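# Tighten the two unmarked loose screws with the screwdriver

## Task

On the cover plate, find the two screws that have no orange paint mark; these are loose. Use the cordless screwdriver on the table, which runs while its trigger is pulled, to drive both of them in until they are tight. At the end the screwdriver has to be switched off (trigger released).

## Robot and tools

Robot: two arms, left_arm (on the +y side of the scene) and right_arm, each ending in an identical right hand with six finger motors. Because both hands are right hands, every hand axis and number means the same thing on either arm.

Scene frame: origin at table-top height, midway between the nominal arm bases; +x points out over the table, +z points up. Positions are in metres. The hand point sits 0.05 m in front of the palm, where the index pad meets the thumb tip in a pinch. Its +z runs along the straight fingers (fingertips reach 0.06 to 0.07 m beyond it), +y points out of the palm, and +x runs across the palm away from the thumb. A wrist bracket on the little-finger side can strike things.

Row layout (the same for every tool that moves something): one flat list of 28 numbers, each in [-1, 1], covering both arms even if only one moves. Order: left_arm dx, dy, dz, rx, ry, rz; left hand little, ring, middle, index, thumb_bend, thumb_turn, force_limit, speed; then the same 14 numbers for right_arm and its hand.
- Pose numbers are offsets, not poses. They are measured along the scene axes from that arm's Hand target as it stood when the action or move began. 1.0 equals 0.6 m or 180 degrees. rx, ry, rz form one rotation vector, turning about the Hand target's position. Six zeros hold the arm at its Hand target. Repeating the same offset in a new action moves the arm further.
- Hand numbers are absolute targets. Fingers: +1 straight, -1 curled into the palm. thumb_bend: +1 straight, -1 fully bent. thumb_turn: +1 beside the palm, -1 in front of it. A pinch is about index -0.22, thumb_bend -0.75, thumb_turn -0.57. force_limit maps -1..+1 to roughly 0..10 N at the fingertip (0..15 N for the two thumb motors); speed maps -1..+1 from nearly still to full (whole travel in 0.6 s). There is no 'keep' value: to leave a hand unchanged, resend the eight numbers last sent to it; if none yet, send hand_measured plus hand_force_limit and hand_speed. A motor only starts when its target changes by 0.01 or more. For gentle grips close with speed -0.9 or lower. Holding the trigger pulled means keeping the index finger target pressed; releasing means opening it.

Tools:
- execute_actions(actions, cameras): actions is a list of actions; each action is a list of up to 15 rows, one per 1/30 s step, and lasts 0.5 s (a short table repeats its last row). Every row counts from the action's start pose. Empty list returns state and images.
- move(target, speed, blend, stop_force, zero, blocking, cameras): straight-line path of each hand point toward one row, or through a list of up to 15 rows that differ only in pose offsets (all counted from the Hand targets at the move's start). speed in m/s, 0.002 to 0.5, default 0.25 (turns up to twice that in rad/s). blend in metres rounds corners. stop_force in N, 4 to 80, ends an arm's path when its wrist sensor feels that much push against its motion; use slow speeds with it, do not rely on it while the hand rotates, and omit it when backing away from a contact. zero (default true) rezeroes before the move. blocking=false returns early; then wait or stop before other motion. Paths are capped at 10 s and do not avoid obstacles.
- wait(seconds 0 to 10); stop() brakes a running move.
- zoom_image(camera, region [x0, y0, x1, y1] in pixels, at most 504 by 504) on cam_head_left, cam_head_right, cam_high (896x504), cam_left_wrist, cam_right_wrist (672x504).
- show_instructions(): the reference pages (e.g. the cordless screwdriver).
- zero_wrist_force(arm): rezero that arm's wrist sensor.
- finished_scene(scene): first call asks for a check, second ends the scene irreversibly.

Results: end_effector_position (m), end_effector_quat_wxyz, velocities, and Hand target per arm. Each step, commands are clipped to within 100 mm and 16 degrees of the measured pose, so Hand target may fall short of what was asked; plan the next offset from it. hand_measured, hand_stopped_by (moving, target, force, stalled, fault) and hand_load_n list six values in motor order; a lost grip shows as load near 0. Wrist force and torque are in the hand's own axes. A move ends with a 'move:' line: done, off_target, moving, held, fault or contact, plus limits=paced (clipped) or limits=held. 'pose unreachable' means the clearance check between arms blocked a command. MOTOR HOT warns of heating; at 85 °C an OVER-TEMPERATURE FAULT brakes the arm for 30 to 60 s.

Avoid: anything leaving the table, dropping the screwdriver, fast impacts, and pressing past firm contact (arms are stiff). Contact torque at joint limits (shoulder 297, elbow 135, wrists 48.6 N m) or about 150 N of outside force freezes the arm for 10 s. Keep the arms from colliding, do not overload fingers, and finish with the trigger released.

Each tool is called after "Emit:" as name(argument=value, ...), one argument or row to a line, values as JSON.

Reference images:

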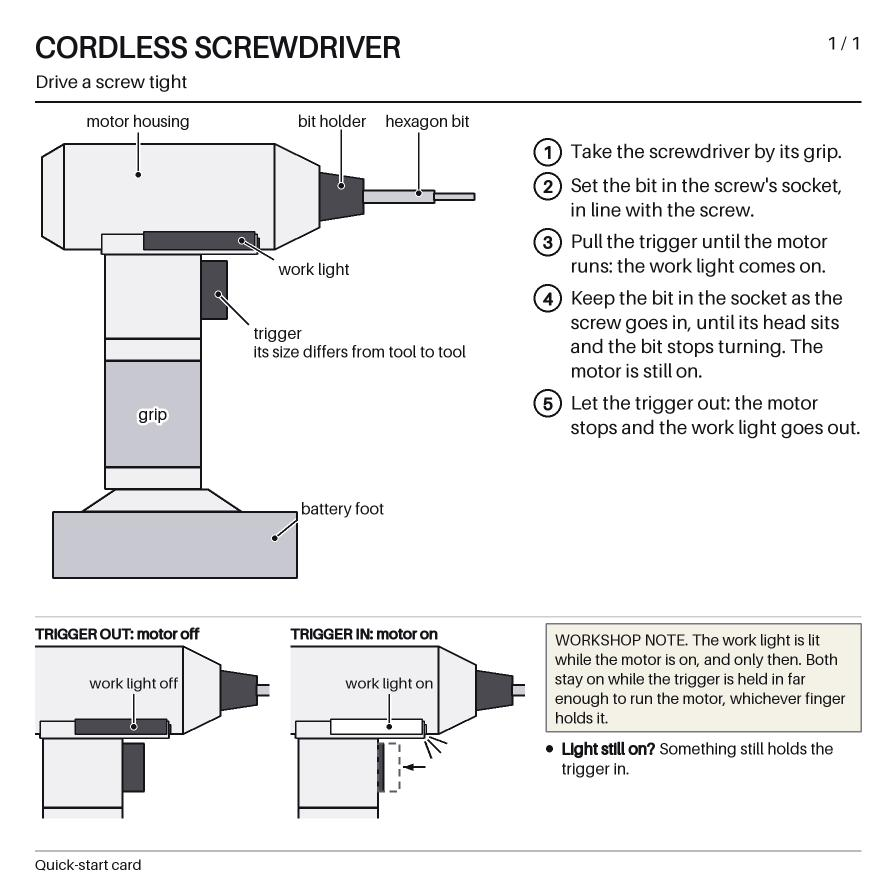

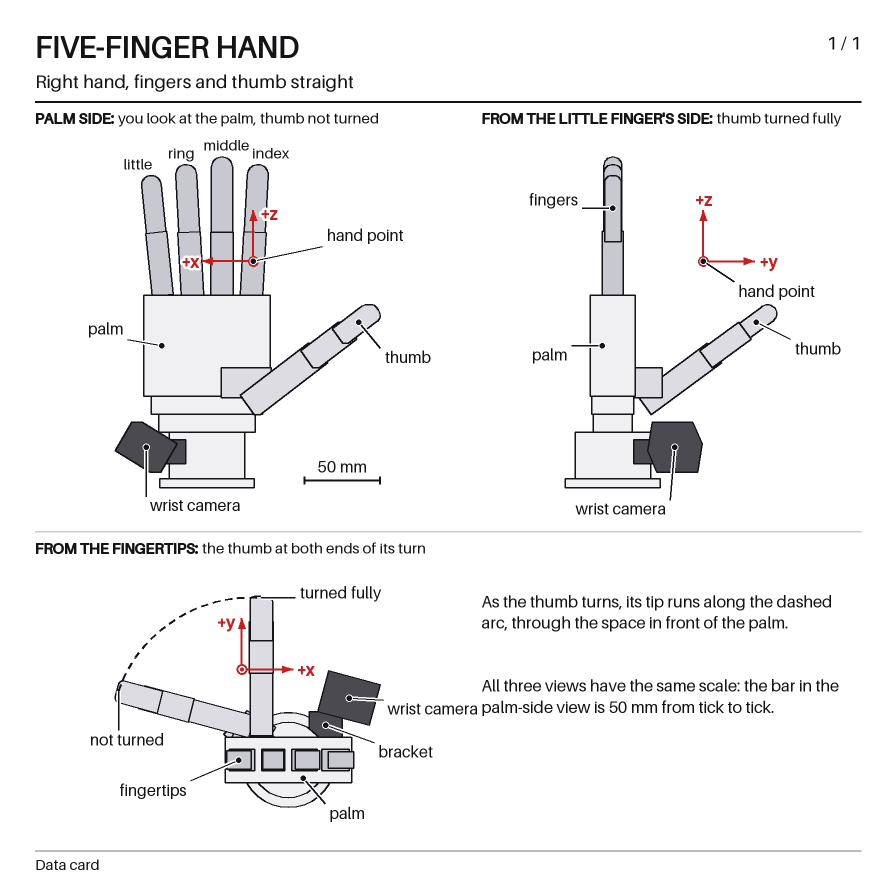

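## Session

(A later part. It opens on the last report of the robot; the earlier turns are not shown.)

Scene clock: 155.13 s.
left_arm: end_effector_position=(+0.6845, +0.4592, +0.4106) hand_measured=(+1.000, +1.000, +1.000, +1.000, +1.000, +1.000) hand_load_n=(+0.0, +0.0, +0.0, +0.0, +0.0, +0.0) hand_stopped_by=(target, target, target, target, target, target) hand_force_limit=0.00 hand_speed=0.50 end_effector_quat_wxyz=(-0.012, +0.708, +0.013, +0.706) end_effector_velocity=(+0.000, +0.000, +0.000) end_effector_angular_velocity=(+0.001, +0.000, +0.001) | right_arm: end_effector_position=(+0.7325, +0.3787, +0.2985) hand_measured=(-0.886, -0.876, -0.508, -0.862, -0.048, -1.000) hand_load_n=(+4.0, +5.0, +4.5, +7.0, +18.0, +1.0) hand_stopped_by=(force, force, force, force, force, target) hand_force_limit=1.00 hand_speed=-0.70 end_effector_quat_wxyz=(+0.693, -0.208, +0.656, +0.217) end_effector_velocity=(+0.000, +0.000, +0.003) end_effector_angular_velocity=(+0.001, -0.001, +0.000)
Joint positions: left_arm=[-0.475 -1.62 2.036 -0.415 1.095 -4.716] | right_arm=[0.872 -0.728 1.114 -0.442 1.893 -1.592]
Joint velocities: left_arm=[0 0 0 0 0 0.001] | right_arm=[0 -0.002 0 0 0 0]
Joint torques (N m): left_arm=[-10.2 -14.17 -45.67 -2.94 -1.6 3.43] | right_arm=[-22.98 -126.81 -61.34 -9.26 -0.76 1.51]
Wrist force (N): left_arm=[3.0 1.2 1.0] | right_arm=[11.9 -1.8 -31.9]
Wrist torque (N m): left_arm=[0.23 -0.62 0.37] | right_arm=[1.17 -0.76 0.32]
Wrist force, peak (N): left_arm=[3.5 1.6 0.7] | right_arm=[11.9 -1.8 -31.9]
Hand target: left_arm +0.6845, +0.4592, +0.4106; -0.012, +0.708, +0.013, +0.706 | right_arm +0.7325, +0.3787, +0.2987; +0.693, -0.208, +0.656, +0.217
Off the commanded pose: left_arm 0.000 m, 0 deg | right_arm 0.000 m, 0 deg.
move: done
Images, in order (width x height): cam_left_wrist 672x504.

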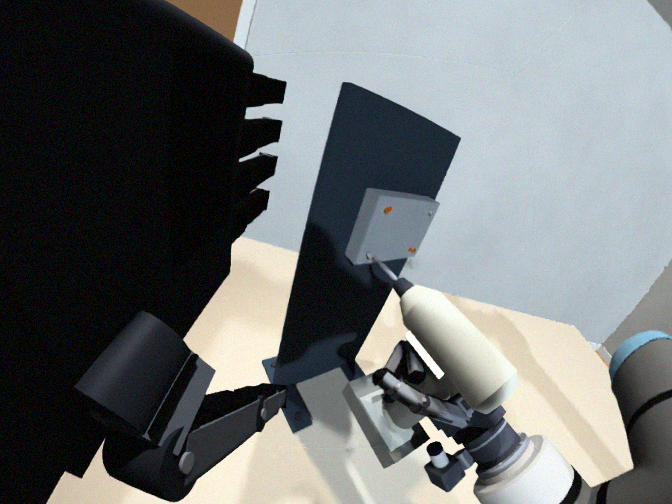

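Emit:
move(
  target=[0,0,0,0,0,0,1,1,1,1,1,1,0,0.5,-0.0083,-0.0056,0,0,0,0,-1,-1,-1,-0.98,-1,-1,1,-0.7],
  speed=0.02,
  cameras=["cam_left_wrist","cam_high"],
)

Emit:
zoom_image(
  camera="cam_left_wrist",
  region=[352, 236, 400, 276],
)

Emit:
zoom_image(
  camera="cam_left_wrist",
  region=[358, 246, 388, 271],
)

Emit:
zoom_image(
  camera="cam_high",
  region=[405, 165, 455, 207],
)

Scene clock: 156.13 s.
left_arm: end_effector_position=(+0.6845, +0.4592, +0.4106) hand_measured=(+1.000, +1.000, +1.000, +1.000, +1.000, +1.000) hand_load_n=(+0.0, +0.0, +0.0, +0.0, +0.5, +0.0) hand_stopped_by=(target, target, target, target, target, target) hand_force_limit=0.00 hand_speed=0.50 end_effector_quat_wxyz=(-0.012, +0.708, +0.013, +0.706) end_effector_velocity=(+0.000, +0.000, -0.001) end_effector_angular_velocity=(+0.000, +0.001, +0.001) | right_arm: end_effector_position=(+0.7274, +0.3753, +0.2987) hand_measured=(-0.886, -0.876, -0.508, -0.862, -0.048, -1.000) hand_load_n=(+1.0, +3.5, +5.0, +8.5, +17.0, +4.0) hand_stopped_by=(force, force, force, force, force, target) hand_force_limit=1.00 hand_speed=-0.70 end_effector_quat_wxyz=(+0.693, -0.208, +0.656, +0.217) end_effector_velocity=(+0.001, +0.000, +0.000) end_effector_angular_velocity=(+0.000, +0.000, +0.000)
Joint positions: left_arm=[-0.475 -1.62 2.036 -0.415 1.095 -4.716] | right_arm=[0.874 -0.737 1.131 -0.45 1.895 -1.592]
Joint velocities: left_arm=[0 0 0 0.001 -0.001 -0.001] | right_arm=[0 0.001 -0.002 0 0 0]
Joint torques (N m): left_arm=[-9.99 -15.24 -42.93 -2.5 -2.06 2.65] | right_arm=[9.53 -111.41 -52.13 -3.91 1.35 -1.76]
Wrist force (N): left_arm=[2.6 1.3 0.9] | right_arm=[8.5 0.3 -1.1]
Wrist torque (N m): left_arm=[0.25 -0.56 0.35] | right_arm=[-0.08 -0.27 0.14]
Wrist force, peak (N): left_arm=[3.4 1.3 0.6] | right_arm=[12.3 -1.9 -30.5]
Hand target: left_arm +0.6845, +0.4592, +0.4106; -0.012, +0.708, +0.013, +0.706 | right_arm +0.7275, +0.3753, +0.2987; +0.693, -0.208, +0.656, +0.217
Off the commanded pose: left_arm 0.000 m, 0 deg | right_arm 0.000 m, 0 deg.
move: done
Images, in order (width x height): cam_high 896x504, cam_left_wrist 672x504.

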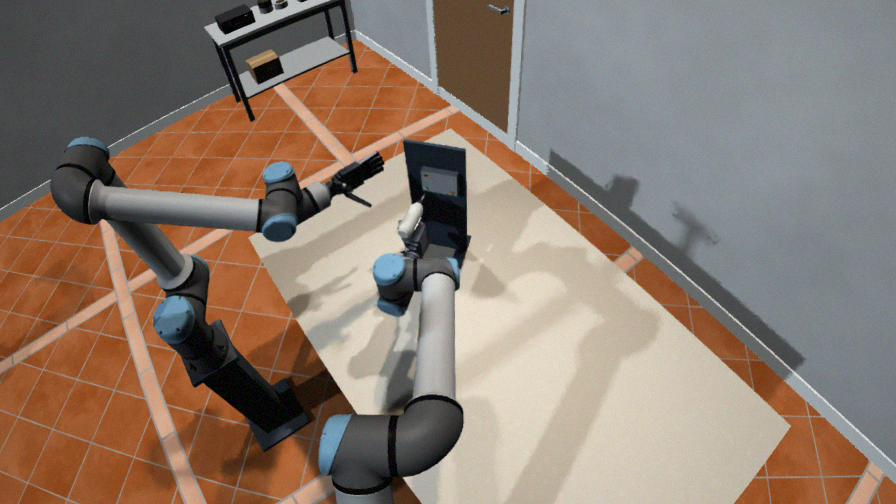

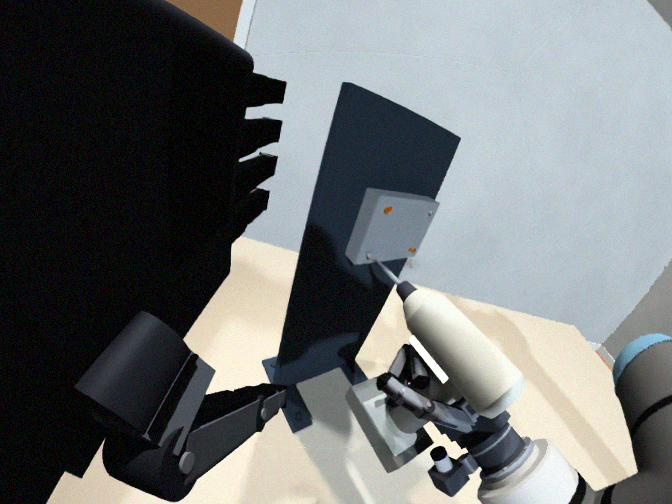

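Scaled by 10.500 from the camera's 672x504 image, which has a finer 960x720 frame.

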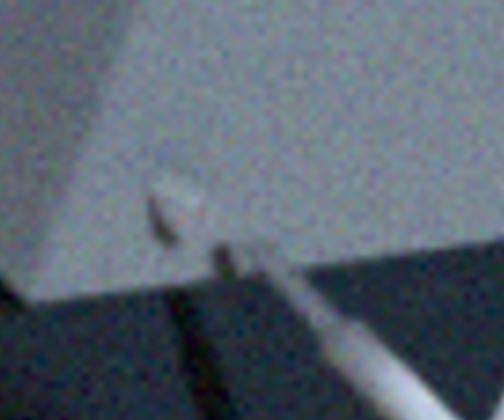

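Scaled by 16.800 from the camera's 672x504 image, which has a finer 960x720 frame.

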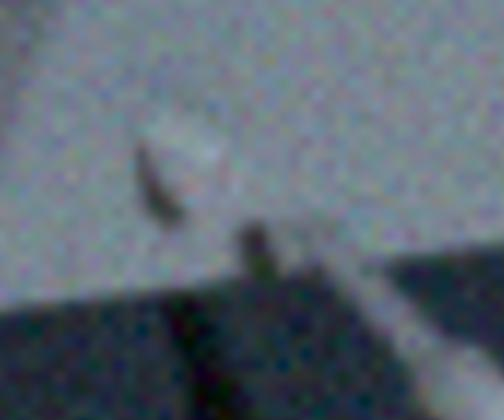

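Scaled by 10.080.

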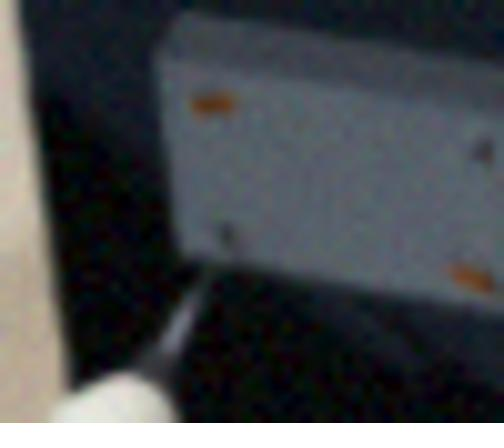

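Emit:
wait(
  seconds=0.05,
  cameras=["cam_left_wrist"],
)

Emit:
zoom_image(
  camera="cam_left_wrist",
  region=[360, 246, 390, 271],
)

Emit:
wait(
  seconds=0.05,
  cameras=["cam_left_wrist"],
)

Emit:
zoom_image(
  camera="cam_left_wrist",
  region=[360, 246, 390, 271],
)

Scene clock: 157.77 s.
left_arm: end_effector_position=(+0.6845, +0.4592, +0.4106) hand_measured=(+1.000, +1.000, +1.000, +1.000, +1.000, +1.000) hand_load_n=(+0.0, +0.0, +0.0, +0.0, +0.0, +0.5) hand_stopped_by=(target, target, target, target, target, target) hand_force_limit=0.00 hand_speed=0.50 end_effector_quat_wxyz=(-0.012, +0.708, +0.013, +0.706) end_effector_velocity=(+0.000, +0.000, +0.000) end_effector_angular_velocity=(+0.000, +0.000, +0.000) | right_arm: end_effector_position=(+0.7274, +0.3754, +0.2987) hand_measured=(-0.886, -0.876, -0.508, -0.862, -0.048, -1.000) hand_load_n=(+1.0, +3.5, +5.0, +8.5, +17.0, +4.0) hand_stopped_by=(force, force, force, force, force, target) hand_force_limit=1.00 hand_speed=-0.70 end_effector_quat_wxyz=(+0.693, -0.208, +0.656, +0.217) end_effector_velocity=(+0.000, +0.000, +0.003) end_effector_angular_velocity=(+0.003, -0.002, +0.000)
Joint positions: left_arm=[-0.475 -1.62 2.036 -0.415 1.095 -4.716] | right_arm=[0.874 -0.737 1.131 -0.45 1.895 -1.592]
Joint velocities: left_arm=[0.001 0 0 0 0 0] | right_arm=[0 -0.002 0 -0.001 0 0]
Joint torques (N m): left_arm=[-10.08 -18.08 -39.7 -1.28 -0.85 2.77] | right_arm=[-11.07 -109.65 -49.51 -2.59 -0.32 -1.87]
Wrist force (N): left_arm=[2.4 0.8 1.0] | right_arm=[8.0 0.1 -0.8]
Wrist torque (N m): left_arm=[0.18 -0.53 0.33] | right_arm=[-0.13 -0.22 0.12]
Wrist force, peak (N): left_arm=[3.1 1.6 0.7] | right_arm=[8.6 0.0 -0.9]
Hand target: left_arm +0.6845, +0.4592, +0.4106; -0.012, +0.708, +0.013, +0.706 | right_arm +0.7275, +0.3753, +0.2987; +0.693, -0.208, +0.656, +0.217
Off the commanded pose: left_arm 0.000 m, 0 deg | right_arm 0.000 m, 0 deg.
wait: 0.07 s; at rest from the start
Images, in order (width x height): cam_left_wrist 672x504.

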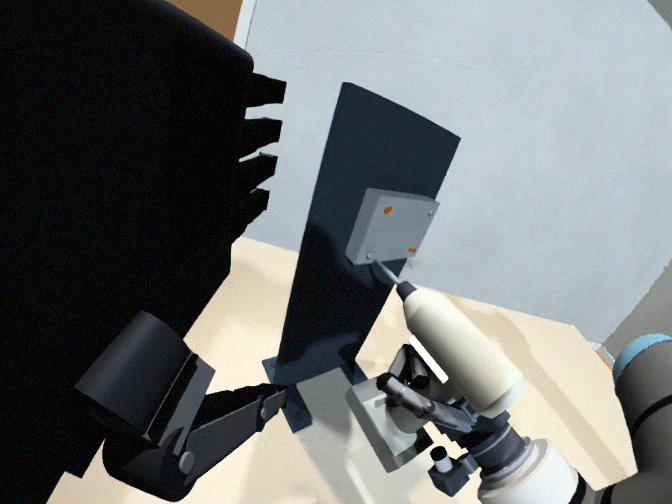

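Scaled by 16.800 from the camera's 672x504 image, which has a finer 960x720 frame.

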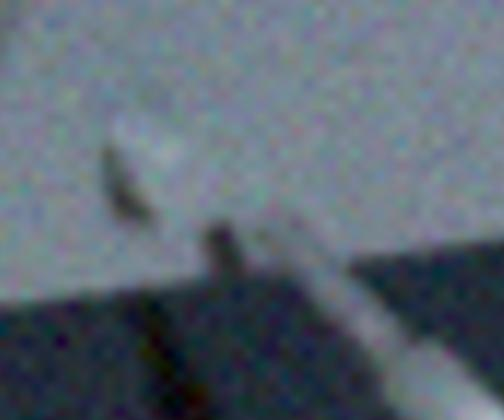

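Scene clock: 157.83 s.
left_arm: end_effector_position=(+0.6845, +0.4592, +0.4106) hand_measured=(+1.000, +1.000, +1.000, +1.000, +1.000, +1.000) hand_load_n=(+0.0, +0.0, +0.0, +0.0, +0.0, +0.0) hand_stopped_by=(target, target, target, target, target, target) hand_force_limit=0.00 hand_speed=0.50 end_effector_quat_wxyz=(-0.012, +0.708, +0.013, +0.706) end_effector_velocity=(+0.000, +0.001, +0.000) end_effector_angular_velocity=(+0.001, +0.000, +0.001) | right_arm: end_effector_position=(+0.7274, +0.3754, +0.2987) hand_measured=(-0.886, -0.876, -0.508, -0.862, -0.048, -1.000) hand_load_n=(+1.5, +3.5, +5.0, +8.5, +17.0, +4.0) hand_stopped_by=(force, force, force, force, force, target) hand_force_limit=1.00 hand_speed=-0.70 end_effector_quat_wxyz=(+0.693, -0.208, +0.656, +0.217) end_effector_velocity=(+0.000, +0.000, -0.001) end_effector_angular_velocity=(+0.000, +0.000, +0.000)
Joint positions: left_arm=[-0.475 -1.62 2.036 -0.415 1.095 -4.716] | right_arm=[0.874 -0.737 1.131 -0.45 1.895 -1.592]
Joint velocities: left_arm=[0 0 0 0 0 0.001] | right_arm=[0 0.001 0 -0.001 0 0]
Joint torques (N m): left_arm=[-9.65 -19.6 -38.69 -1.3 -1.77 3.07] | right_arm=[-11.23 -110.69 -49.72 -2.7 -0.23 -1.9]
Wrist force (N): left_arm=[2.9 1.2 0.6] | right_arm=[8.0 0.5 -1.3]
Wrist torque (N m): left_arm=[0.27 -0.59 0.36] | right_arm=[-0.04 -0.19 0.13]
Wrist force, peak (N): left_arm=[2.8 1.3 0.7] | right_arm=[8.1 0.6 -1.0]
Hand target: left_arm +0.6845, +0.4592, +0.4106; -0.012, +0.708, +0.013, +0.706 | right_arm +0.7275, +0.3753, +0.2987; +0.693, -0.208, +0.656, +0.217
Off the commanded pose: left_arm 0.000 m, 0 deg | right_arm 0.000 m, 0 deg.
wait: 0.07 s; no rest
Images, in order (width x height): cam_left_wrist 672x504.

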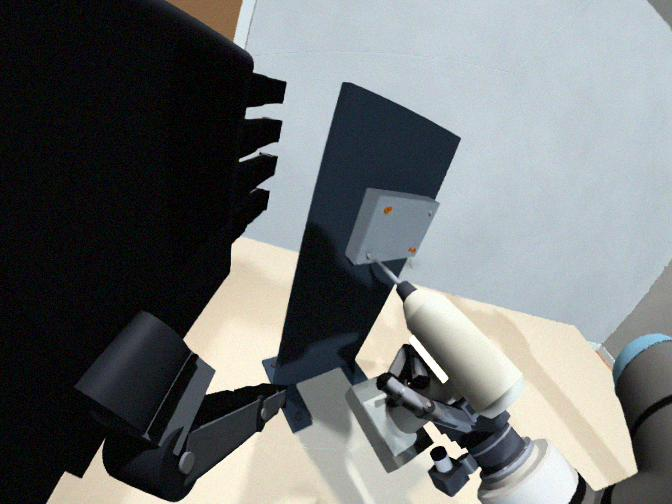

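Scaled by 16.800 from the camera's 672x504 image, which has a finer 960x720 frame.

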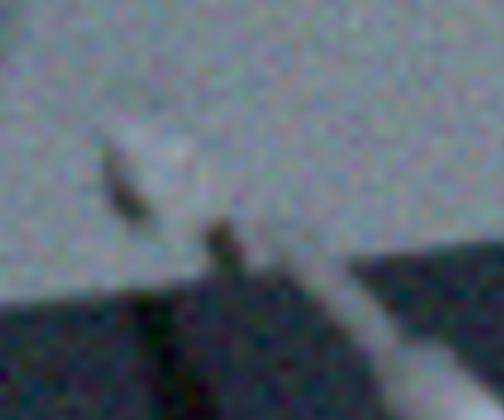

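Emit:
move(
  target=[0,0,0,0,0,0,1,1,1,1,1,1,0,0.5,0.0138,0.0093,0,0,0,0,-1,-1,-1,-0.98,-1,-1,1,-0.7],
  speed=0.005,
  stop_force=5,
  cameras=["cam_left_wrist"],
)

Emit:
zoom_image(
  camera="cam_left_wrist",
  region=[360, 246, 390, 271],
)

Scene clock: 161.17 s.
left_arm: end_effector_position=(+0.6845, +0.4592, +0.4106) hand_measured=(+1.000, +1.000, +1.000, +1.000, +1.000, +1.000) hand_load_n=(+0.5, +0.0, +0.0, +0.0, +0.0, +0.0) hand_stopped_by=(target, target, target, target, target, target) hand_force_limit=0.00 hand_speed=0.50 end_effector_quat_wxyz=(-0.012, +0.708, +0.013, +0.706) end_effector_velocity=(+0.000, -0.001, +0.000) end_effector_angular_velocity=(+0.000, +0.000, -0.002) | right_arm: end_effector_position=(+0.7358, +0.3809, +0.2986) hand_measured=(-0.886, -0.876, -0.508, -0.862, -0.048, -1.000) hand_load_n=(+1.5, +4.0, +5.5, +9.0, +17.0, +4.0) hand_stopped_by=(force, force, force, force, force, target) hand_force_limit=1.00 hand_speed=-0.70 end_effector_quat_wxyz=(+0.693, -0.208, +0.656, +0.217) end_effector_velocity=(+0.000, +0.000, +0.001) end_effector_angular_velocity=(+0.001, -0.001, +0.001)
Joint positions: left_arm=[-0.475 -1.62 2.036 -0.415 1.095 -4.716] | right_arm=[0.871 -0.722 1.103 -0.437 1.892 -1.592]
Joint velocities: left_arm=[-0.001 0 0 0 0.001 0] | right_arm=[0 -0.001 0 -0.001 -0.001 0]
Joint torques (N m): left_arm=[-9.83 -17.55 -30.57 0.92 -1.15 2.42] | right_arm=[-0.98 -131.27 -42.63 -7.07 -0.21 1.99]
Wrist force (N): left_arm=[2.9 1.4 0.4] | right_arm=[9.1 -2.7 -0.8]
Wrist torque (N m): left_arm=[0.32 -0.59 0.37] | right_arm=[0.08 -0.15 0.24]
Wrist force, peak (N): left_arm=[3.6 1.3 0.7] | right_arm=[9.7 -2.8 -1.5]
Hand target: left_arm +0.6845, +0.4592, +0.4106; -0.012, +0.708, +0.013, +0.706 | right_arm +0.7358, +0.3809, +0.2987; +0.693, -0.208, +0.656, +0.217
Off the commanded pose: left_arm 0.000 m, 0 deg | right_arm 0.000 m, 0 deg.
move: done
Images, in order (width x height): cam_left_wrist 672x504.

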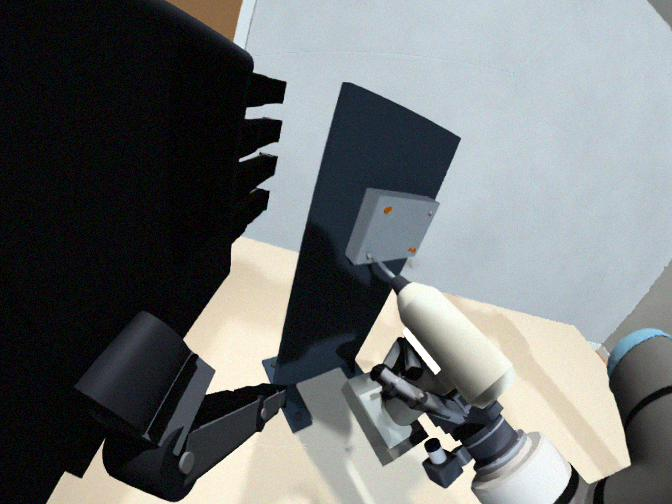

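Scaled by 16.800 from the camera's 672x504 image, which has a finer 960x720 frame.

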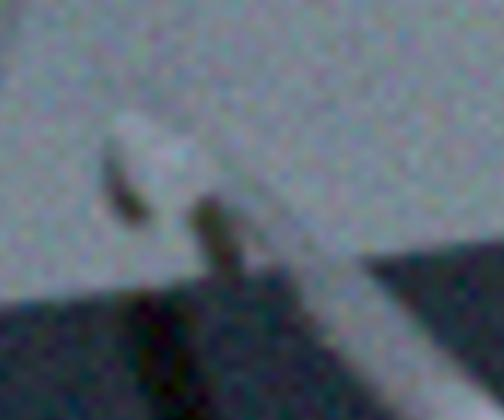

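Emit:
move(
  target=[
    [0,0,0,0,0,0,1,1,1,1,1,1,0,0.5,-0.0138,-0.0093,0,0,0,0,-1,-1,-1,-0.98,-1,-1,1,-0.7],
    [0,0,0,0,0,0,1,1,1,1,1,1,0,0.5,-0.017,-0.0046,0.0015,0,0,0,-1,-1,-1,-0.98,-1,-1,1,-0.7],
  ],
  speed=0.02,
  cameras=["cam_left_wrist"],
)

Emit:
zoom_image(
  camera="cam_left_wrist",
  region=[360, 246, 390, 271],
)

Emit:
move(
  target=[0,0,0,0,0,0,1,1,1,1,1,1,0,0.5,0.0111,0.0075,0,0,0,0,-1,-1,-1,-0.98,-1,-1,1,-0.7],
  speed=0.005,
  stop_force=5,
  cameras=["cam_left_wrist"],
)

Emit:
zoom_image(
  camera="cam_left_wrist",
  region=[360, 246, 390, 271],
)

Scene clock: 162.70 s.
left_arm: end_effector_position=(+0.6845, +0.4592, +0.4106) hand_measured=(+1.000, +1.000, +1.000, +1.000, +1.000, +1.000) hand_load_n=(+0.0, +0.0, +0.0, +0.0, +0.0, +0.0) hand_stopped_by=(target, target, target, target, target, target) hand_force_limit=0.00 hand_speed=0.50 end_effector_quat_wxyz=(-0.012, +0.708, +0.013, +0.706) end_effector_velocity=(+0.000, +0.000, +0.000) end_effector_angular_velocity=(-0.001, +0.000, -0.001) | right_arm: end_effector_position=(+0.7254, +0.3783, +0.2996) hand_measured=(-0.886, -0.876, -0.508, -0.862, -0.048, -1.000) hand_load_n=(+1.0, +3.5, +5.5, +8.5, +16.5, +4.0) hand_stopped_by=(force, force, force, force, force, target) hand_force_limit=1.00 hand_speed=-0.70 end_effector_quat_wxyz=(+0.693, -0.208, +0.656, +0.217) end_effector_velocity=(+0.000, -0.001, -0.001) end_effector_angular_velocity=(-0.002, +0.001, +0.001)
Joint positions: left_arm=[-0.475 -1.62 2.036 -0.415 1.095 -4.716] | right_arm=[0.878 -0.735 1.125 -0.446 1.899 -1.592]
Joint velocities: left_arm=[0 0 0 0 0 -0.001] | right_arm=[0 -0.001 0.002 0.001 -0.001 0]
Joint torques (N m): left_arm=[-6.5 -15.28 -28.84 0.79 -0.46 1.86] | right_arm=[-13.13 -124.5 -39.34 -4.92 -0.59 -1.83]
Wrist force (N): left_arm=[2.7 1.1 0.6] | right_arm=[7.9 0.2 -1.1]
Wrist torque (N m): left_arm=[0.24 -0.57 0.34] | right_arm=[-0.09 -0.20 0.11]
Wrist force, peak (N): left_arm=[3.1 1.6 0.8] | right_arm=[9.6 -3.2 -1.2]
Hand target: left_arm +0.6845, +0.4592, +0.4106; -0.012, +0.708, +0.013, +0.706 | right_arm +0.7256, +0.3781, +0.2996; +0.693, -0.208, +0.656, +0.217
Off the commanded pose: left_arm 0.000 m, 0 deg | right_arm 0.000 m, 0 deg.
move: done
Images, in order (width x height): cam_left_wrist 672x504.

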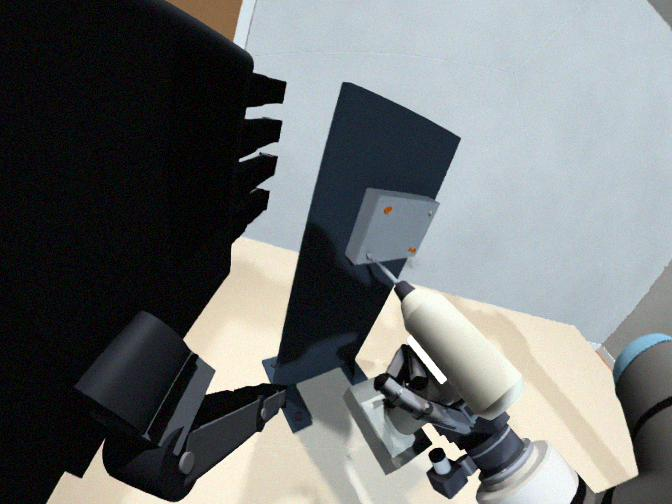

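Scaled by 16.800 from the camera's 672x504 image, which has a finer 960x720 frame.

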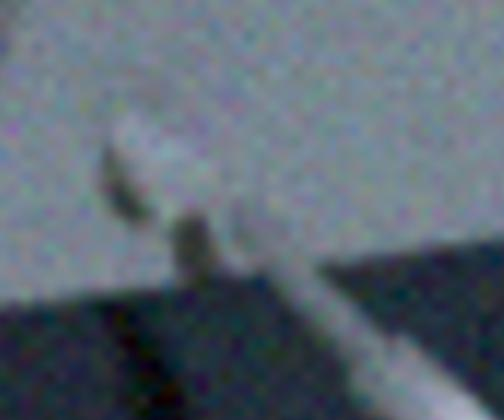

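Scene clock: 164.73 s.
left_arm: end_effector_position=(+0.6845, +0.4592, +0.4106) hand_measured=(+1.000, +1.000, +1.000, +1.000, +1.000, +1.000) hand_load_n=(+0.0, +0.0, +0.0, -0.5, +0.0, +0.0) hand_stopped_by=(target, target, target, target, target, target) hand_force_limit=0.00 hand_speed=0.50 end_effector_quat_wxyz=(-0.012, +0.708, +0.013, +0.706) end_effector_velocity=(+0.000, +0.000, -0.001) end_effector_angular_velocity=(+0.000, +0.001, +0.000) | right_arm: end_effector_position=(+0.7297, +0.3809, +0.2996) hand_measured=(-0.886, -0.876, -0.508, -0.862, -0.048, -1.000) hand_load_n=(+1.5, +4.0, +5.5, +9.0, +16.5, +3.0) hand_stopped_by=(force, force, force, force, force, target) hand_force_limit=1.00 hand_speed=-0.70 end_effector_quat_wxyz=(+0.693, -0.208, +0.656, +0.217) end_effector_velocity=(+0.000, +0.000, +0.000) end_effector_angular_velocity=(-0.001, +0.001, +0.000)
Joint positions: left_arm=[-0.475 -1.62 2.036 -0.415 1.095 -4.716] | right_arm=[0.876 -0.728 1.111 -0.44 1.897 -1.592]
Joint velocities: left_arm=[-0.001 0.001 0 0 -0.001 -0.001] | right_arm=[0 0 0 0.001 0 0]
Joint torques (N m): left_arm=[-5.92 -17.7 -30.77 0.82 -0.08 0.88] | right_arm=[1.79 -129.04 -44.03 -6.53 1.76 0.86]
Wrist force (N): left_arm=[2.7 1.2 0.5] | right_arm=[9.1 1.4 -3.2]
Wrist torque (N m): left_arm=[0.27 -0.57 0.35] | right_arm=[-0.13 -0.19 0.12]
Wrist force, peak (N): left_arm=[3.1 1.6 0.8] | right_arm=[11.0 1.4 -8.1]
Hand target: left_arm +0.6845, +0.4592, +0.4106; -0.012, +0.708, +0.013, +0.706 | right_arm +0.7296, +0.3809, +0.2996; +0.693, -0.208, +0.656, +0.217
Off the commanded pose: left_arm 0.000 m, 0 deg | right_arm 0.003 m, 0 deg.
move: contact (right_arm)
Images, in order (width x height): cam_left_wrist 672x504.

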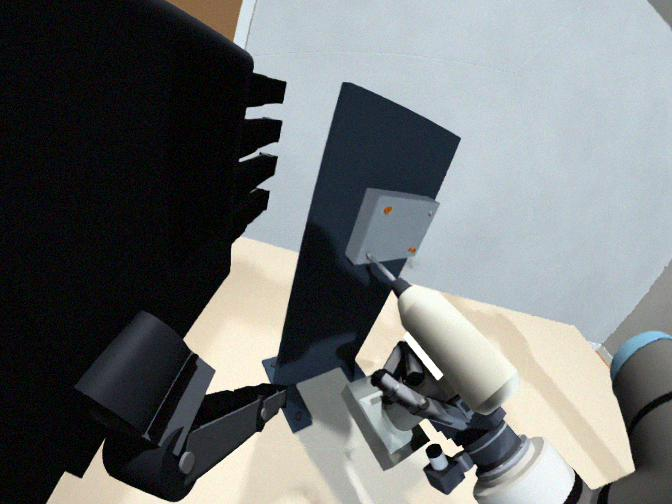

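Scaled by 16.800 from the camera's 672x504 image, which has a finer 960x720 frame.

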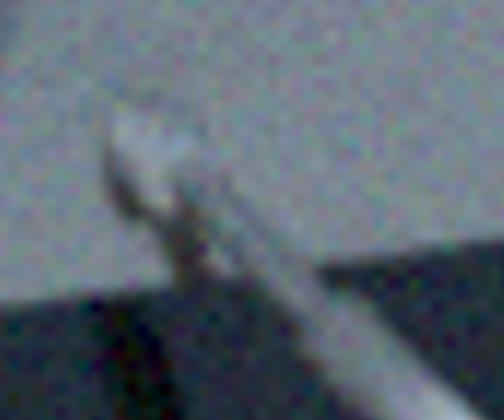

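Emit:
move(
  target=[
    [0,0,0,0,0,0,1,1,1,1,1,1,0,0.5,-0.00276,-0.00186,0,0,0,0,-1,-1,-1,-0.98,-1,-1,1,-0.7],
    [0,0,0,0,0,0,1,1,1,1,1,1,0,0.5,-0.00332,-0.00103,0,0,0,0,-1,-1,-1,-0.98,-1,-1,1,-0.7],
  ],
  speed=0.006,
  cameras=["cam_left_wrist"],
)

Emit:
zoom_image(
  camera="cam_left_wrist",
  region=[360, 246, 390, 271],
)

Emit:
move(
  target=[0,0,0,0,0,0,1,1,1,1,1,1,0,0.5,0.0055,0.0037,0,0,0,0,-1,-1,-1,-0.98,-1,-1,1,-0.7],
  speed=0.004,
  stop_force=4,
  cameras=["cam_left_wrist"],
)

Emit:
zoom_image(
  camera="cam_left_wrist",
  region=[360, 246, 390, 271],
)

Scene clock: 166.17 s.
left_arm: end_effector_position=(+0.6845, +0.4592, +0.4106) hand_measured=(+1.000, +1.000, +1.000, +1.000, +1.000, +1.000) hand_load_n=(+0.0, +0.0, +0.0, +0.0, +0.0, +0.0) hand_stopped_by=(target, target, target, target, target, target) hand_force_limit=0.00 hand_speed=0.50 end_effector_quat_wxyz=(-0.012, +0.708, +0.013, +0.706) end_effector_velocity=(+0.000, +0.000, +0.000) end_effector_angular_velocity=(+0.000, +0.000, -0.001) | right_arm: end_effector_position=(+0.7276, +0.3803, +0.2997) hand_measured=(-0.886, -0.876, -0.508, -0.862, -0.048, -1.000) hand_load_n=(+2.0, +4.0, +5.0, +9.5, +16.5, +3.5) hand_stopped_by=(force, force, force, force, force, target) hand_force_limit=1.00 hand_speed=-0.70 end_effector_quat_wxyz=(+0.693, -0.208, +0.656, +0.217) end_effector_velocity=(+0.000, +0.000, -0.001) end_effector_angular_velocity=(-0.002, +0.001, +0.000)
Joint positions: left_arm=[-0.475 -1.62 2.036 -0.415 1.095 -4.716] | right_arm=[0.877 -0.73 1.116 -0.442 1.898 -1.592]
Joint velocities: left_arm=[0 -0.001 0 0.001 0.001 0] | right_arm=[0 0.001 0 0.002 0 0]
Joint torques (N m): left_arm=[-4.78 -19.22 -29.48 0.57 -1.02 1.44] | right_arm=[7.79 -112.65 -51.84 -1.16 1.44 -1.59]
Wrist force (N): left_arm=[3.0 1.6 0.6] | right_arm=[8.3 0.0 -1.4]
Wrist torque (N m): left_arm=[0.33 -0.61 0.38] | right_arm=[-0.11 -0.24 0.13]
Wrist force, peak (N): left_arm=[3.4 1.2 0.6] | right_arm=[9.4 1.7 -4.2]
Hand target: left_arm +0.6845, +0.4592, +0.4106; -0.012, +0.708, +0.013, +0.706 | right_arm +0.7276, +0.3803, +0.2996; +0.693, -0.208, +0.656, +0.217
Off the commanded pose: left_arm 0.000 m, 0 deg | right_arm 0.000 m, 0 deg.
move: done
Images, in order (width x height): cam_left_wrist 672x504.

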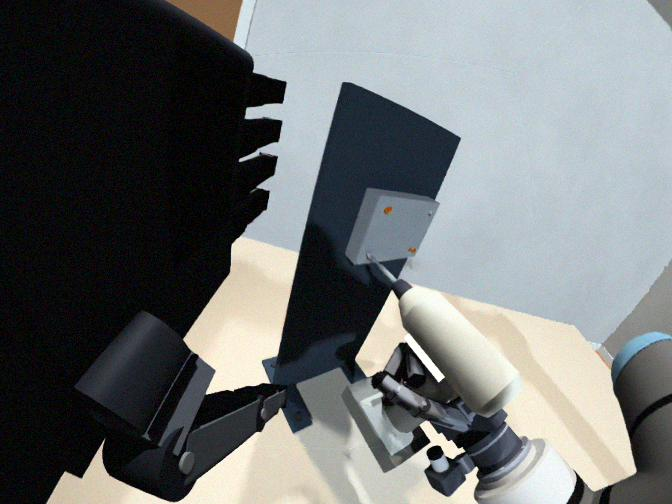

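Scaled by 16.800 from the camera's 672x504 image, which has a finer 960x720 frame.

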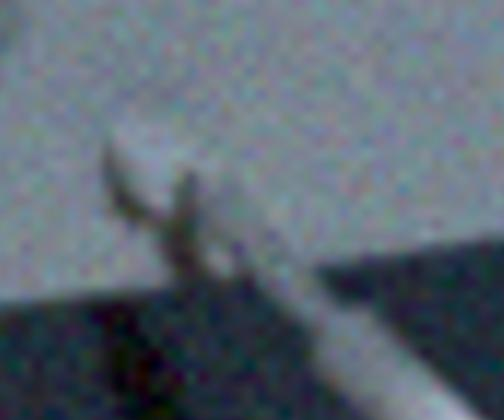

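Scene clock: 167.70 s.
left_arm: end_effector_position=(+0.6845, +0.4592, +0.4106) hand_measured=(+1.000, +1.000, +1.000, +1.000, +1.000, +1.000) hand_load_n=(+0.0, +0.0, +0.0, +0.0, +0.0, +0.0) hand_stopped_by=(target, target, target, target, target, target) hand_force_limit=0.00 hand_speed=0.50 end_effector_quat_wxyz=(-0.012, +0.708, +0.013, +0.706) end_effector_velocity=(+0.000, +0.000, +0.000) end_effector_angular_velocity=(+0.001, +0.000, +0.000) | right_arm: end_effector_position=(+0.7294, +0.3815, +0.2995) hand_measured=(-0.886, -0.876, -0.508, -0.862, -0.048, -1.000) hand_load_n=(+1.5, +4.0, +5.5, +9.5, +16.5, +3.5) hand_stopped_by=(force, force, force, force, force, target) hand_force_limit=1.00 hand_speed=-0.70 end_effector_quat_wxyz=(+0.693, -0.208, +0.656, +0.217) end_effector_velocity=(+0.000, +0.000, -0.002) end_effector_angular_velocity=(-0.001, +0.001, +0.000)
Joint positions: left_arm=[-0.475 -1.62 2.036 -0.415 1.095 -4.716] | right_arm=[0.876 -0.727 1.11 -0.439 1.897 -1.592]
Joint velocities: left_arm=[0 0 0 0 0 0.001] | right_arm=[0 0.002 0 -0.001 0 0]
Joint torques (N m): left_arm=[-5.89 -17.04 -29.79 0.35 -0.2 1.19] | right_arm=[11.06 -130.55 -42.38 -6.47 1.01 -0.5]
Wrist force (N): left_arm=[2.7 1.3 0.4] | right_arm=[7.8 -0.1 -1.7]
Wrist torque (N m): left_arm=[0.29 -0.56 0.36] | right_arm=[-0.08 -0.13 0.09]
Wrist force, peak (N): left_arm=[3.1 1.7 0.7] | right_arm=[10.3 -1.0 -7.0]
Hand target: left_arm +0.6845, +0.4592, +0.4106; -0.012, +0.708, +0.013, +0.706 | right_arm +0.7294, +0.3815, +0.2995; +0.693, -0.208, +0.656, +0.217
Off the commanded pose: left_arm 0.000 m, 0 deg | right_arm 0.002 m, 0 deg.
move: contact (right_arm)
Images, in order (width x height): cam_left_wrist 672x504.

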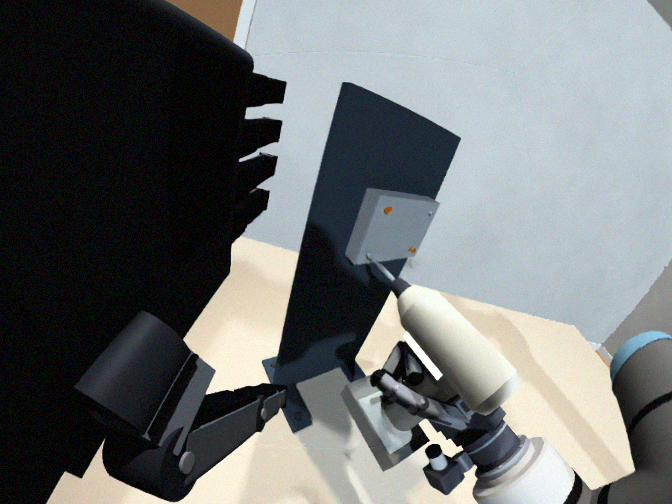

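Scaled by 16.800 from the camera's 672x504 image, which has a finer 960x720 frame.

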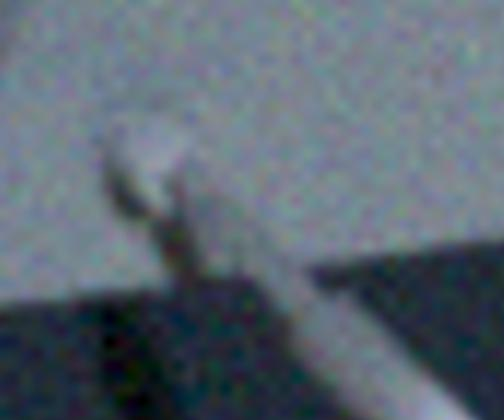

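Emit:
move(
  target=[
    [0,0,0,0,0,0,1,1,1,1,1,1,0,0.5,-0.00276,-0.00186,0,0,0,0,-1,-1,-1,-0.98,-1,-1,1,-0.7],
    [0,0,0,0,0,0,1,1,1,1,1,1,0,0.5,-0.00322,-0.00117,0.0007,0,0,0,-1,-1,-1,-0.98,-1,-1,1,-0.7],
  ],
  speed=0.006,
  cameras=[],
)

Emit:
move(
  target=[0,0,0,0,0,0,1,1,1,1,1,1,0,0.5,0.0058,0.0039,0,0,0,0,-1,-1,-1,-0.98,-1,-1,1,-0.7],
  speed=0.004,
  stop_force=4,
  cameras=["cam_left_wrist"],
)

Emit:
zoom_image(
  camera="cam_left_wrist",
  region=[360, 246, 390, 271],
)

Scene clock: 169.13 s.
left_arm: end_effector_position=(+0.6845, +0.4592, +0.4106) hand_measured=(+1.000, +1.000, +1.000, +1.000, +1.000, +1.000) hand_load_n=(+0.0, +0.0, +0.0, +0.0, +0.0, +0.0) hand_stopped_by=(target, target, target, target, target, target) hand_force_limit=0.00 hand_speed=0.50 end_effector_quat_wxyz=(-0.012, +0.708, +0.013, +0.706) end_effector_velocity=(+0.000, +0.000, +0.000) end_effector_angular_velocity=(-0.001, +0.000, +0.000) | right_arm: end_effector_position=(+0.7274, +0.3808, +0.3001) hand_measured=(-0.886, -0.876, -0.508, -0.862, -0.048, -1.000) hand_load_n=(+1.5, +4.0, +5.5, +9.5, +16.5, +3.5) hand_stopped_by=(force, force, force, force, force, target) hand_force_limit=1.00 hand_speed=-0.70 end_effector_quat_wxyz=(+0.693, -0.208, +0.656, +0.217) end_effector_velocity=(+0.000, +0.000, -0.002) end_effector_angular_velocity=(-0.001, +0.001, +0.000)
Joint positions: left_arm=[-0.475 -1.62 2.036 -0.415 1.095 -4.716] | right_arm=[0.878 -0.73 1.115 -0.441 1.899 -1.592]
Joint velocities: left_arm=[0 0 0 0 0 -0.001] | right_arm=[0 0.001 0 0 0 0]
Joint torques (N m): left_arm=[-1.29 -19.05 -30.07 0.52 -0.07 0.77] | right_arm=[10.07 -109.65 -51.38 -1.72 1.8 -2]
Wrist force (N): left_arm=[3.0 1.2 0.4] | right_arm=[7.9 0.3 -1.5]
Wrist torque (N m): left_arm=[0.27 -0.60 0.37] | right_arm=[-0.05 -0.18 0.11]
Wrist force, peak (N): left_arm=[3.3 1.4 0.4] | right_arm=[8.4 -0.3 -2.1]
Hand target: left_arm +0.6845, +0.4592, +0.4106; -0.012, +0.708, +0.013, +0.706 | right_arm +0.7274, +0.3808, +0.2999; +0.693, -0.208, +0.656, +0.217
Off the commanded pose: left_arm 0.000 m, 0 deg | right_arm 0.000 m, 0 deg.
move: done
No camera images: "cameras" was empty.

Scene clock: 170.63 s.
left_arm: end_effector_position=(+0.6845, +0.4592, +0.4106) hand_measured=(+1.000, +1.000, +1.000, +1.000, +1.000, +1.000) hand_load_n=(-0.5, +0.0, +0.0, +0.0, +0.0, +0.0) hand_stopped_by=(target, target, target, target, target, target) hand_force_limit=0.00 hand_speed=0.50 end_effector_quat_wxyz=(-0.012, +0.708, +0.013, +0.706) end_effector_velocity=(+0.000, -0.001, +0.000) end_effector_angular_velocity=(+0.000, +0.000, -0.001) | right_arm: end_effector_position=(+0.7289, +0.3818, +0.2999) hand_measured=(-0.886, -0.876, -0.508, -0.862, -0.048, -1.000) hand_load_n=(+1.5, +4.0, +5.5, +9.0, +16.5, +3.5) hand_stopped_by=(force, force, force, force, force, target) hand_force_limit=1.00 hand_speed=-0.70 end_effector_quat_wxyz=(+0.693, -0.208, +0.656, +0.217) end_effector_velocity=(+0.000, +0.000, -0.002) end_effector_angular_velocity=(-0.002, +0.002, -0.001)
Joint positions: left_arm=[-0.475 -1.62 2.036 -0.415 1.095 -4.716] | right_arm=[0.877 -0.727 1.11 -0.438 1.898 -1.592]
Joint velocities: left_arm=[-0.001 0 0 -0.001 0 0] | right_arm=[0 0.001 0 0.002 0 0]
Joint torques (N m): left_arm=[-0.54 -20.63 -31.38 0.6 0.27 0.61] | right_arm=[8.6 -130.47 -42.6 -6.76 1.36 -1.05]
Wrist force (N): left_arm=[2.8 1.3 0.8] | right_arm=[8.9 -0.1 -4.8]
Wrist torque (N m): left_arm=[0.26 -0.58 0.36] | right_arm=[0.04 -0.31 0.16]
Wrist force, peak (N): left_arm=[3.1 1.2 0.9] | right_arm=[9.5 -0.3 -11.6]
Hand target: left_arm +0.6845, +0.4592, +0.4106; -0.012, +0.708, +0.013, +0.706 | right_arm +0.7289, +0.3818, +0.2999; +0.693, -0.208, +0.656, +0.217
Off the commanded pose: left_arm 0.000 m, 0 deg | right_arm 0.002 m, 0 deg.
move: contact (right_arm)
Images, in order (width x height): cam_left_wrist 672x504.

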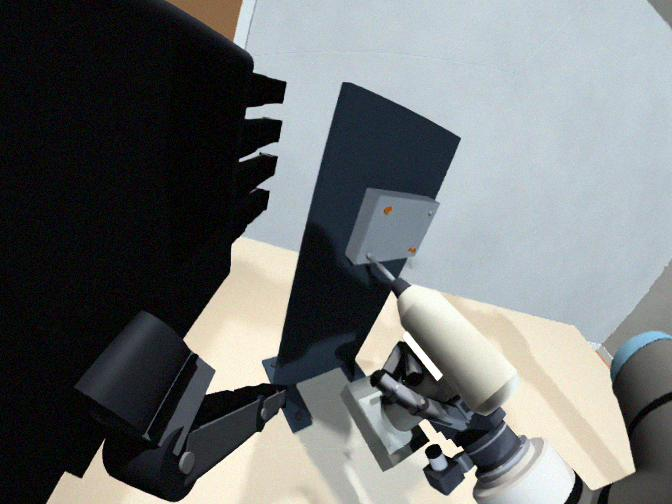

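Scaled by 16.800 from the camera's 672x504 image, which has a finer 960x720 frame.

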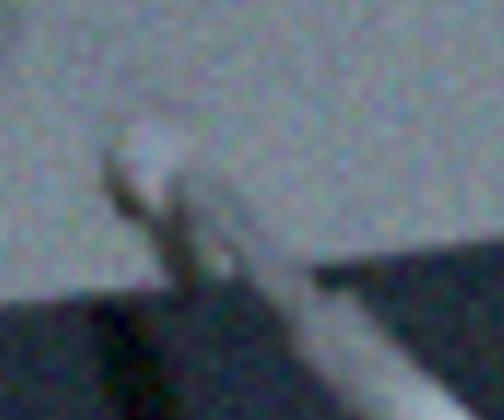

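Emit:
move(
  target=[
    [0,0,0,0,0,0,1,1,1,1,1,1,0,0.5,-0.00276,-0.00186,0,0,0,0,-1,-1,-1,-0.98,-1,-1,1,-0.7],
    [0,0,0,0,0,0,1,1,1,1,1,1,0,0.5,-0.00332,-0.00103,0.0005,0,0,0,-1,-1,-1,-0.98,-1,-1,1,-0.7],
  ],
  speed=0.006,
  cameras=[],
)

Emit:
move(
  target=[0,0,0,0,0,0,1,1,1,1,1,1,0,0.5,0.0058,0.0039,0,0,0,0,-1,-1,-1,-0.98,-1,-1,1,-0.7],
  speed=0.004,
  stop_force=4,
  cameras=["cam_left_wrist"],
)

Emit:
zoom_image(
  camera="cam_left_wrist",
  region=[360, 246, 390, 271],
)

Scene clock: 171.63 s.
left_arm: end_effector_position=(+0.6845, +0.4592, +0.4106) hand_measured=(+1.000, +1.000, +1.000, +1.000, +1.000, +1.000) hand_load_n=(+0.0, +0.0, -0.5, +0.0, +0.0, +0.0) hand_stopped_by=(target, target, target, target, target, target) hand_force_limit=0.00 hand_speed=0.50 end_effector_quat_wxyz=(-0.012, +0.708, +0.013, +0.706) end_effector_velocity=(+0.000, +0.001, +0.001) end_effector_angular_velocity=(-0.001, -0.001, +0.001) | right_arm: end_effector_position=(+0.7268, +0.3812, +0.3004) hand_measured=(-0.886, -0.876, -0.508, -0.862, -0.048, -1.000) hand_load_n=(+1.5, +4.0, +5.5, +9.0, +16.5, +3.5) hand_stopped_by=(force, force, force, force, force, target) hand_force_limit=1.00 hand_speed=-0.70 end_effector_quat_wxyz=(+0.693, -0.208, +0.656, +0.217) end_effector_velocity=(+0.000, +0.000, +0.000) end_effector_angular_velocity=(-0.001, +0.000, +0.000)
Joint positions: left_arm=[-0.475 -1.62 2.036 -0.415 1.095 -4.716] | right_arm=[0.878 -0.73 1.114 -0.44 1.899 -1.592]
Joint velocities: left_arm=[0.001 0 0 -0.001 0 0] | right_arm=[0 0 0 0.001 0 0]
Joint torques (N m): left_arm=[-0.79 -20.42 -30.64 0.23 -0.12 0.15] | right_arm=[9.6 -110.01 -50.51 -1.8 1.58 -1.96]
Wrist force (N): left_arm=[2.9 1.2 0.8] | right_arm=[8.0 0.1 -1.2]
Wrist torque (N m): left_arm=[0.25 -0.60 0.36] | right_arm=[-0.11 -0.20 0.12]
Wrist force, peak (N): left_arm=[3.3 1.3 0.6] | right_arm=[9.0 -0.2 -4.5]
Hand target: left_arm +0.6845, +0.4592, +0.4106; -0.012, +0.708, +0.013, +0.706 | right_arm +0.7269, +0.3812, +0.3002; +0.693, -0.208, +0.656, +0.217
Off the commanded pose: left_arm 0.000 m, 0 deg | right_arm 0.000 m, 0 deg.
move: done
No camera images: "cameras" was empty.

Scene clock: 173.20 s.
left_arm: end_effector_position=(+0.6845, +0.4592, +0.4106) hand_measured=(+1.000, +1.000, +1.000, +1.000, +1.000, +1.000) hand_load_n=(+0.0, +0.0, +0.0, +0.0, +0.0, +0.0) hand_stopped_by=(target, target, target, target, target, target) hand_force_limit=0.00 hand_speed=0.50 end_effector_quat_wxyz=(-0.012, +0.708, +0.013, +0.706) end_effector_velocity=(+0.000, +0.000, +0.000) end_effector_angular_velocity=(+0.000, -0.001, +0.000) | right_arm: end_effector_position=(+0.7286, +0.3823, +0.3002) hand_measured=(-0.886, -0.876, -0.508, -0.862, -0.048, -1.000) hand_load_n=(+2.0, +4.0, +5.5, +9.0, +16.5, +3.0) hand_stopped_by=(force, force, force, force, force, target) hand_force_limit=1.00 hand_speed=-0.70 end_effector_quat_wxyz=(+0.693, -0.208, +0.656, +0.217) end_effector_velocity=(+0.000, +0.000, -0.001) end_effector_angular_velocity=(-0.001, +0.001, -0.001)
Joint positions: left_arm=[-0.475 -1.62 2.036 -0.415 1.095 -4.716] | right_arm=[0.878 -0.727 1.108 -0.438 1.899 -1.592]
Joint velocities: left_arm=[-0.001 0 0 0 0 0] | right_arm=[0 0.001 0 0 0.001 0]
Joint torques (N m): left_arm=[-2.65 -22.58 -30.22 0.41 0.48 0.15] | right_arm=[4.61 -130.81 -43.57 -6.78 1.05 -0.08]
Wrist force (N): left_arm=[3.2 1.1 0.7] | right_arm=[8.4 0.0 -5.2]
Wrist torque (N m): left_arm=[0.24 -0.64 0.38] | right_arm=[0.10 -0.28 0.15]
Wrist force, peak (N): left_arm=[3.4 1.4 0.6] | right_arm=[8.8 -0.5 -11.9]
Hand target: left_arm +0.6845, +0.4592, +0.4106; -0.012, +0.708, +0.013, +0.706 | right_arm +0.7285, +0.3824, +0.3002; +0.693, -0.208, +0.656, +0.217
Off the commanded pose: left_arm 0.000 m, 0 deg | right_arm 0.002 m, 0 deg.
move: contact (right_arm)
Images, in order (width x height): cam_left_wrist 672x504.

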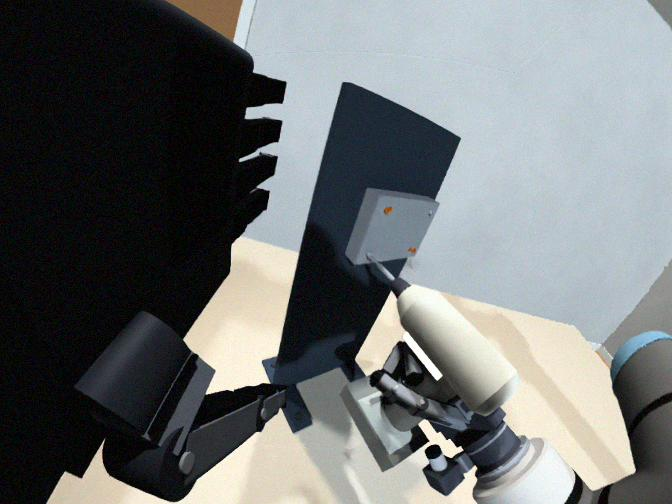

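Scaled by 16.800 from the camera's 672x504 image, which has a finer 960x720 frame.

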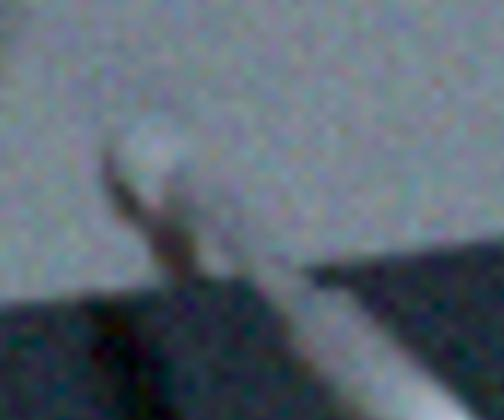

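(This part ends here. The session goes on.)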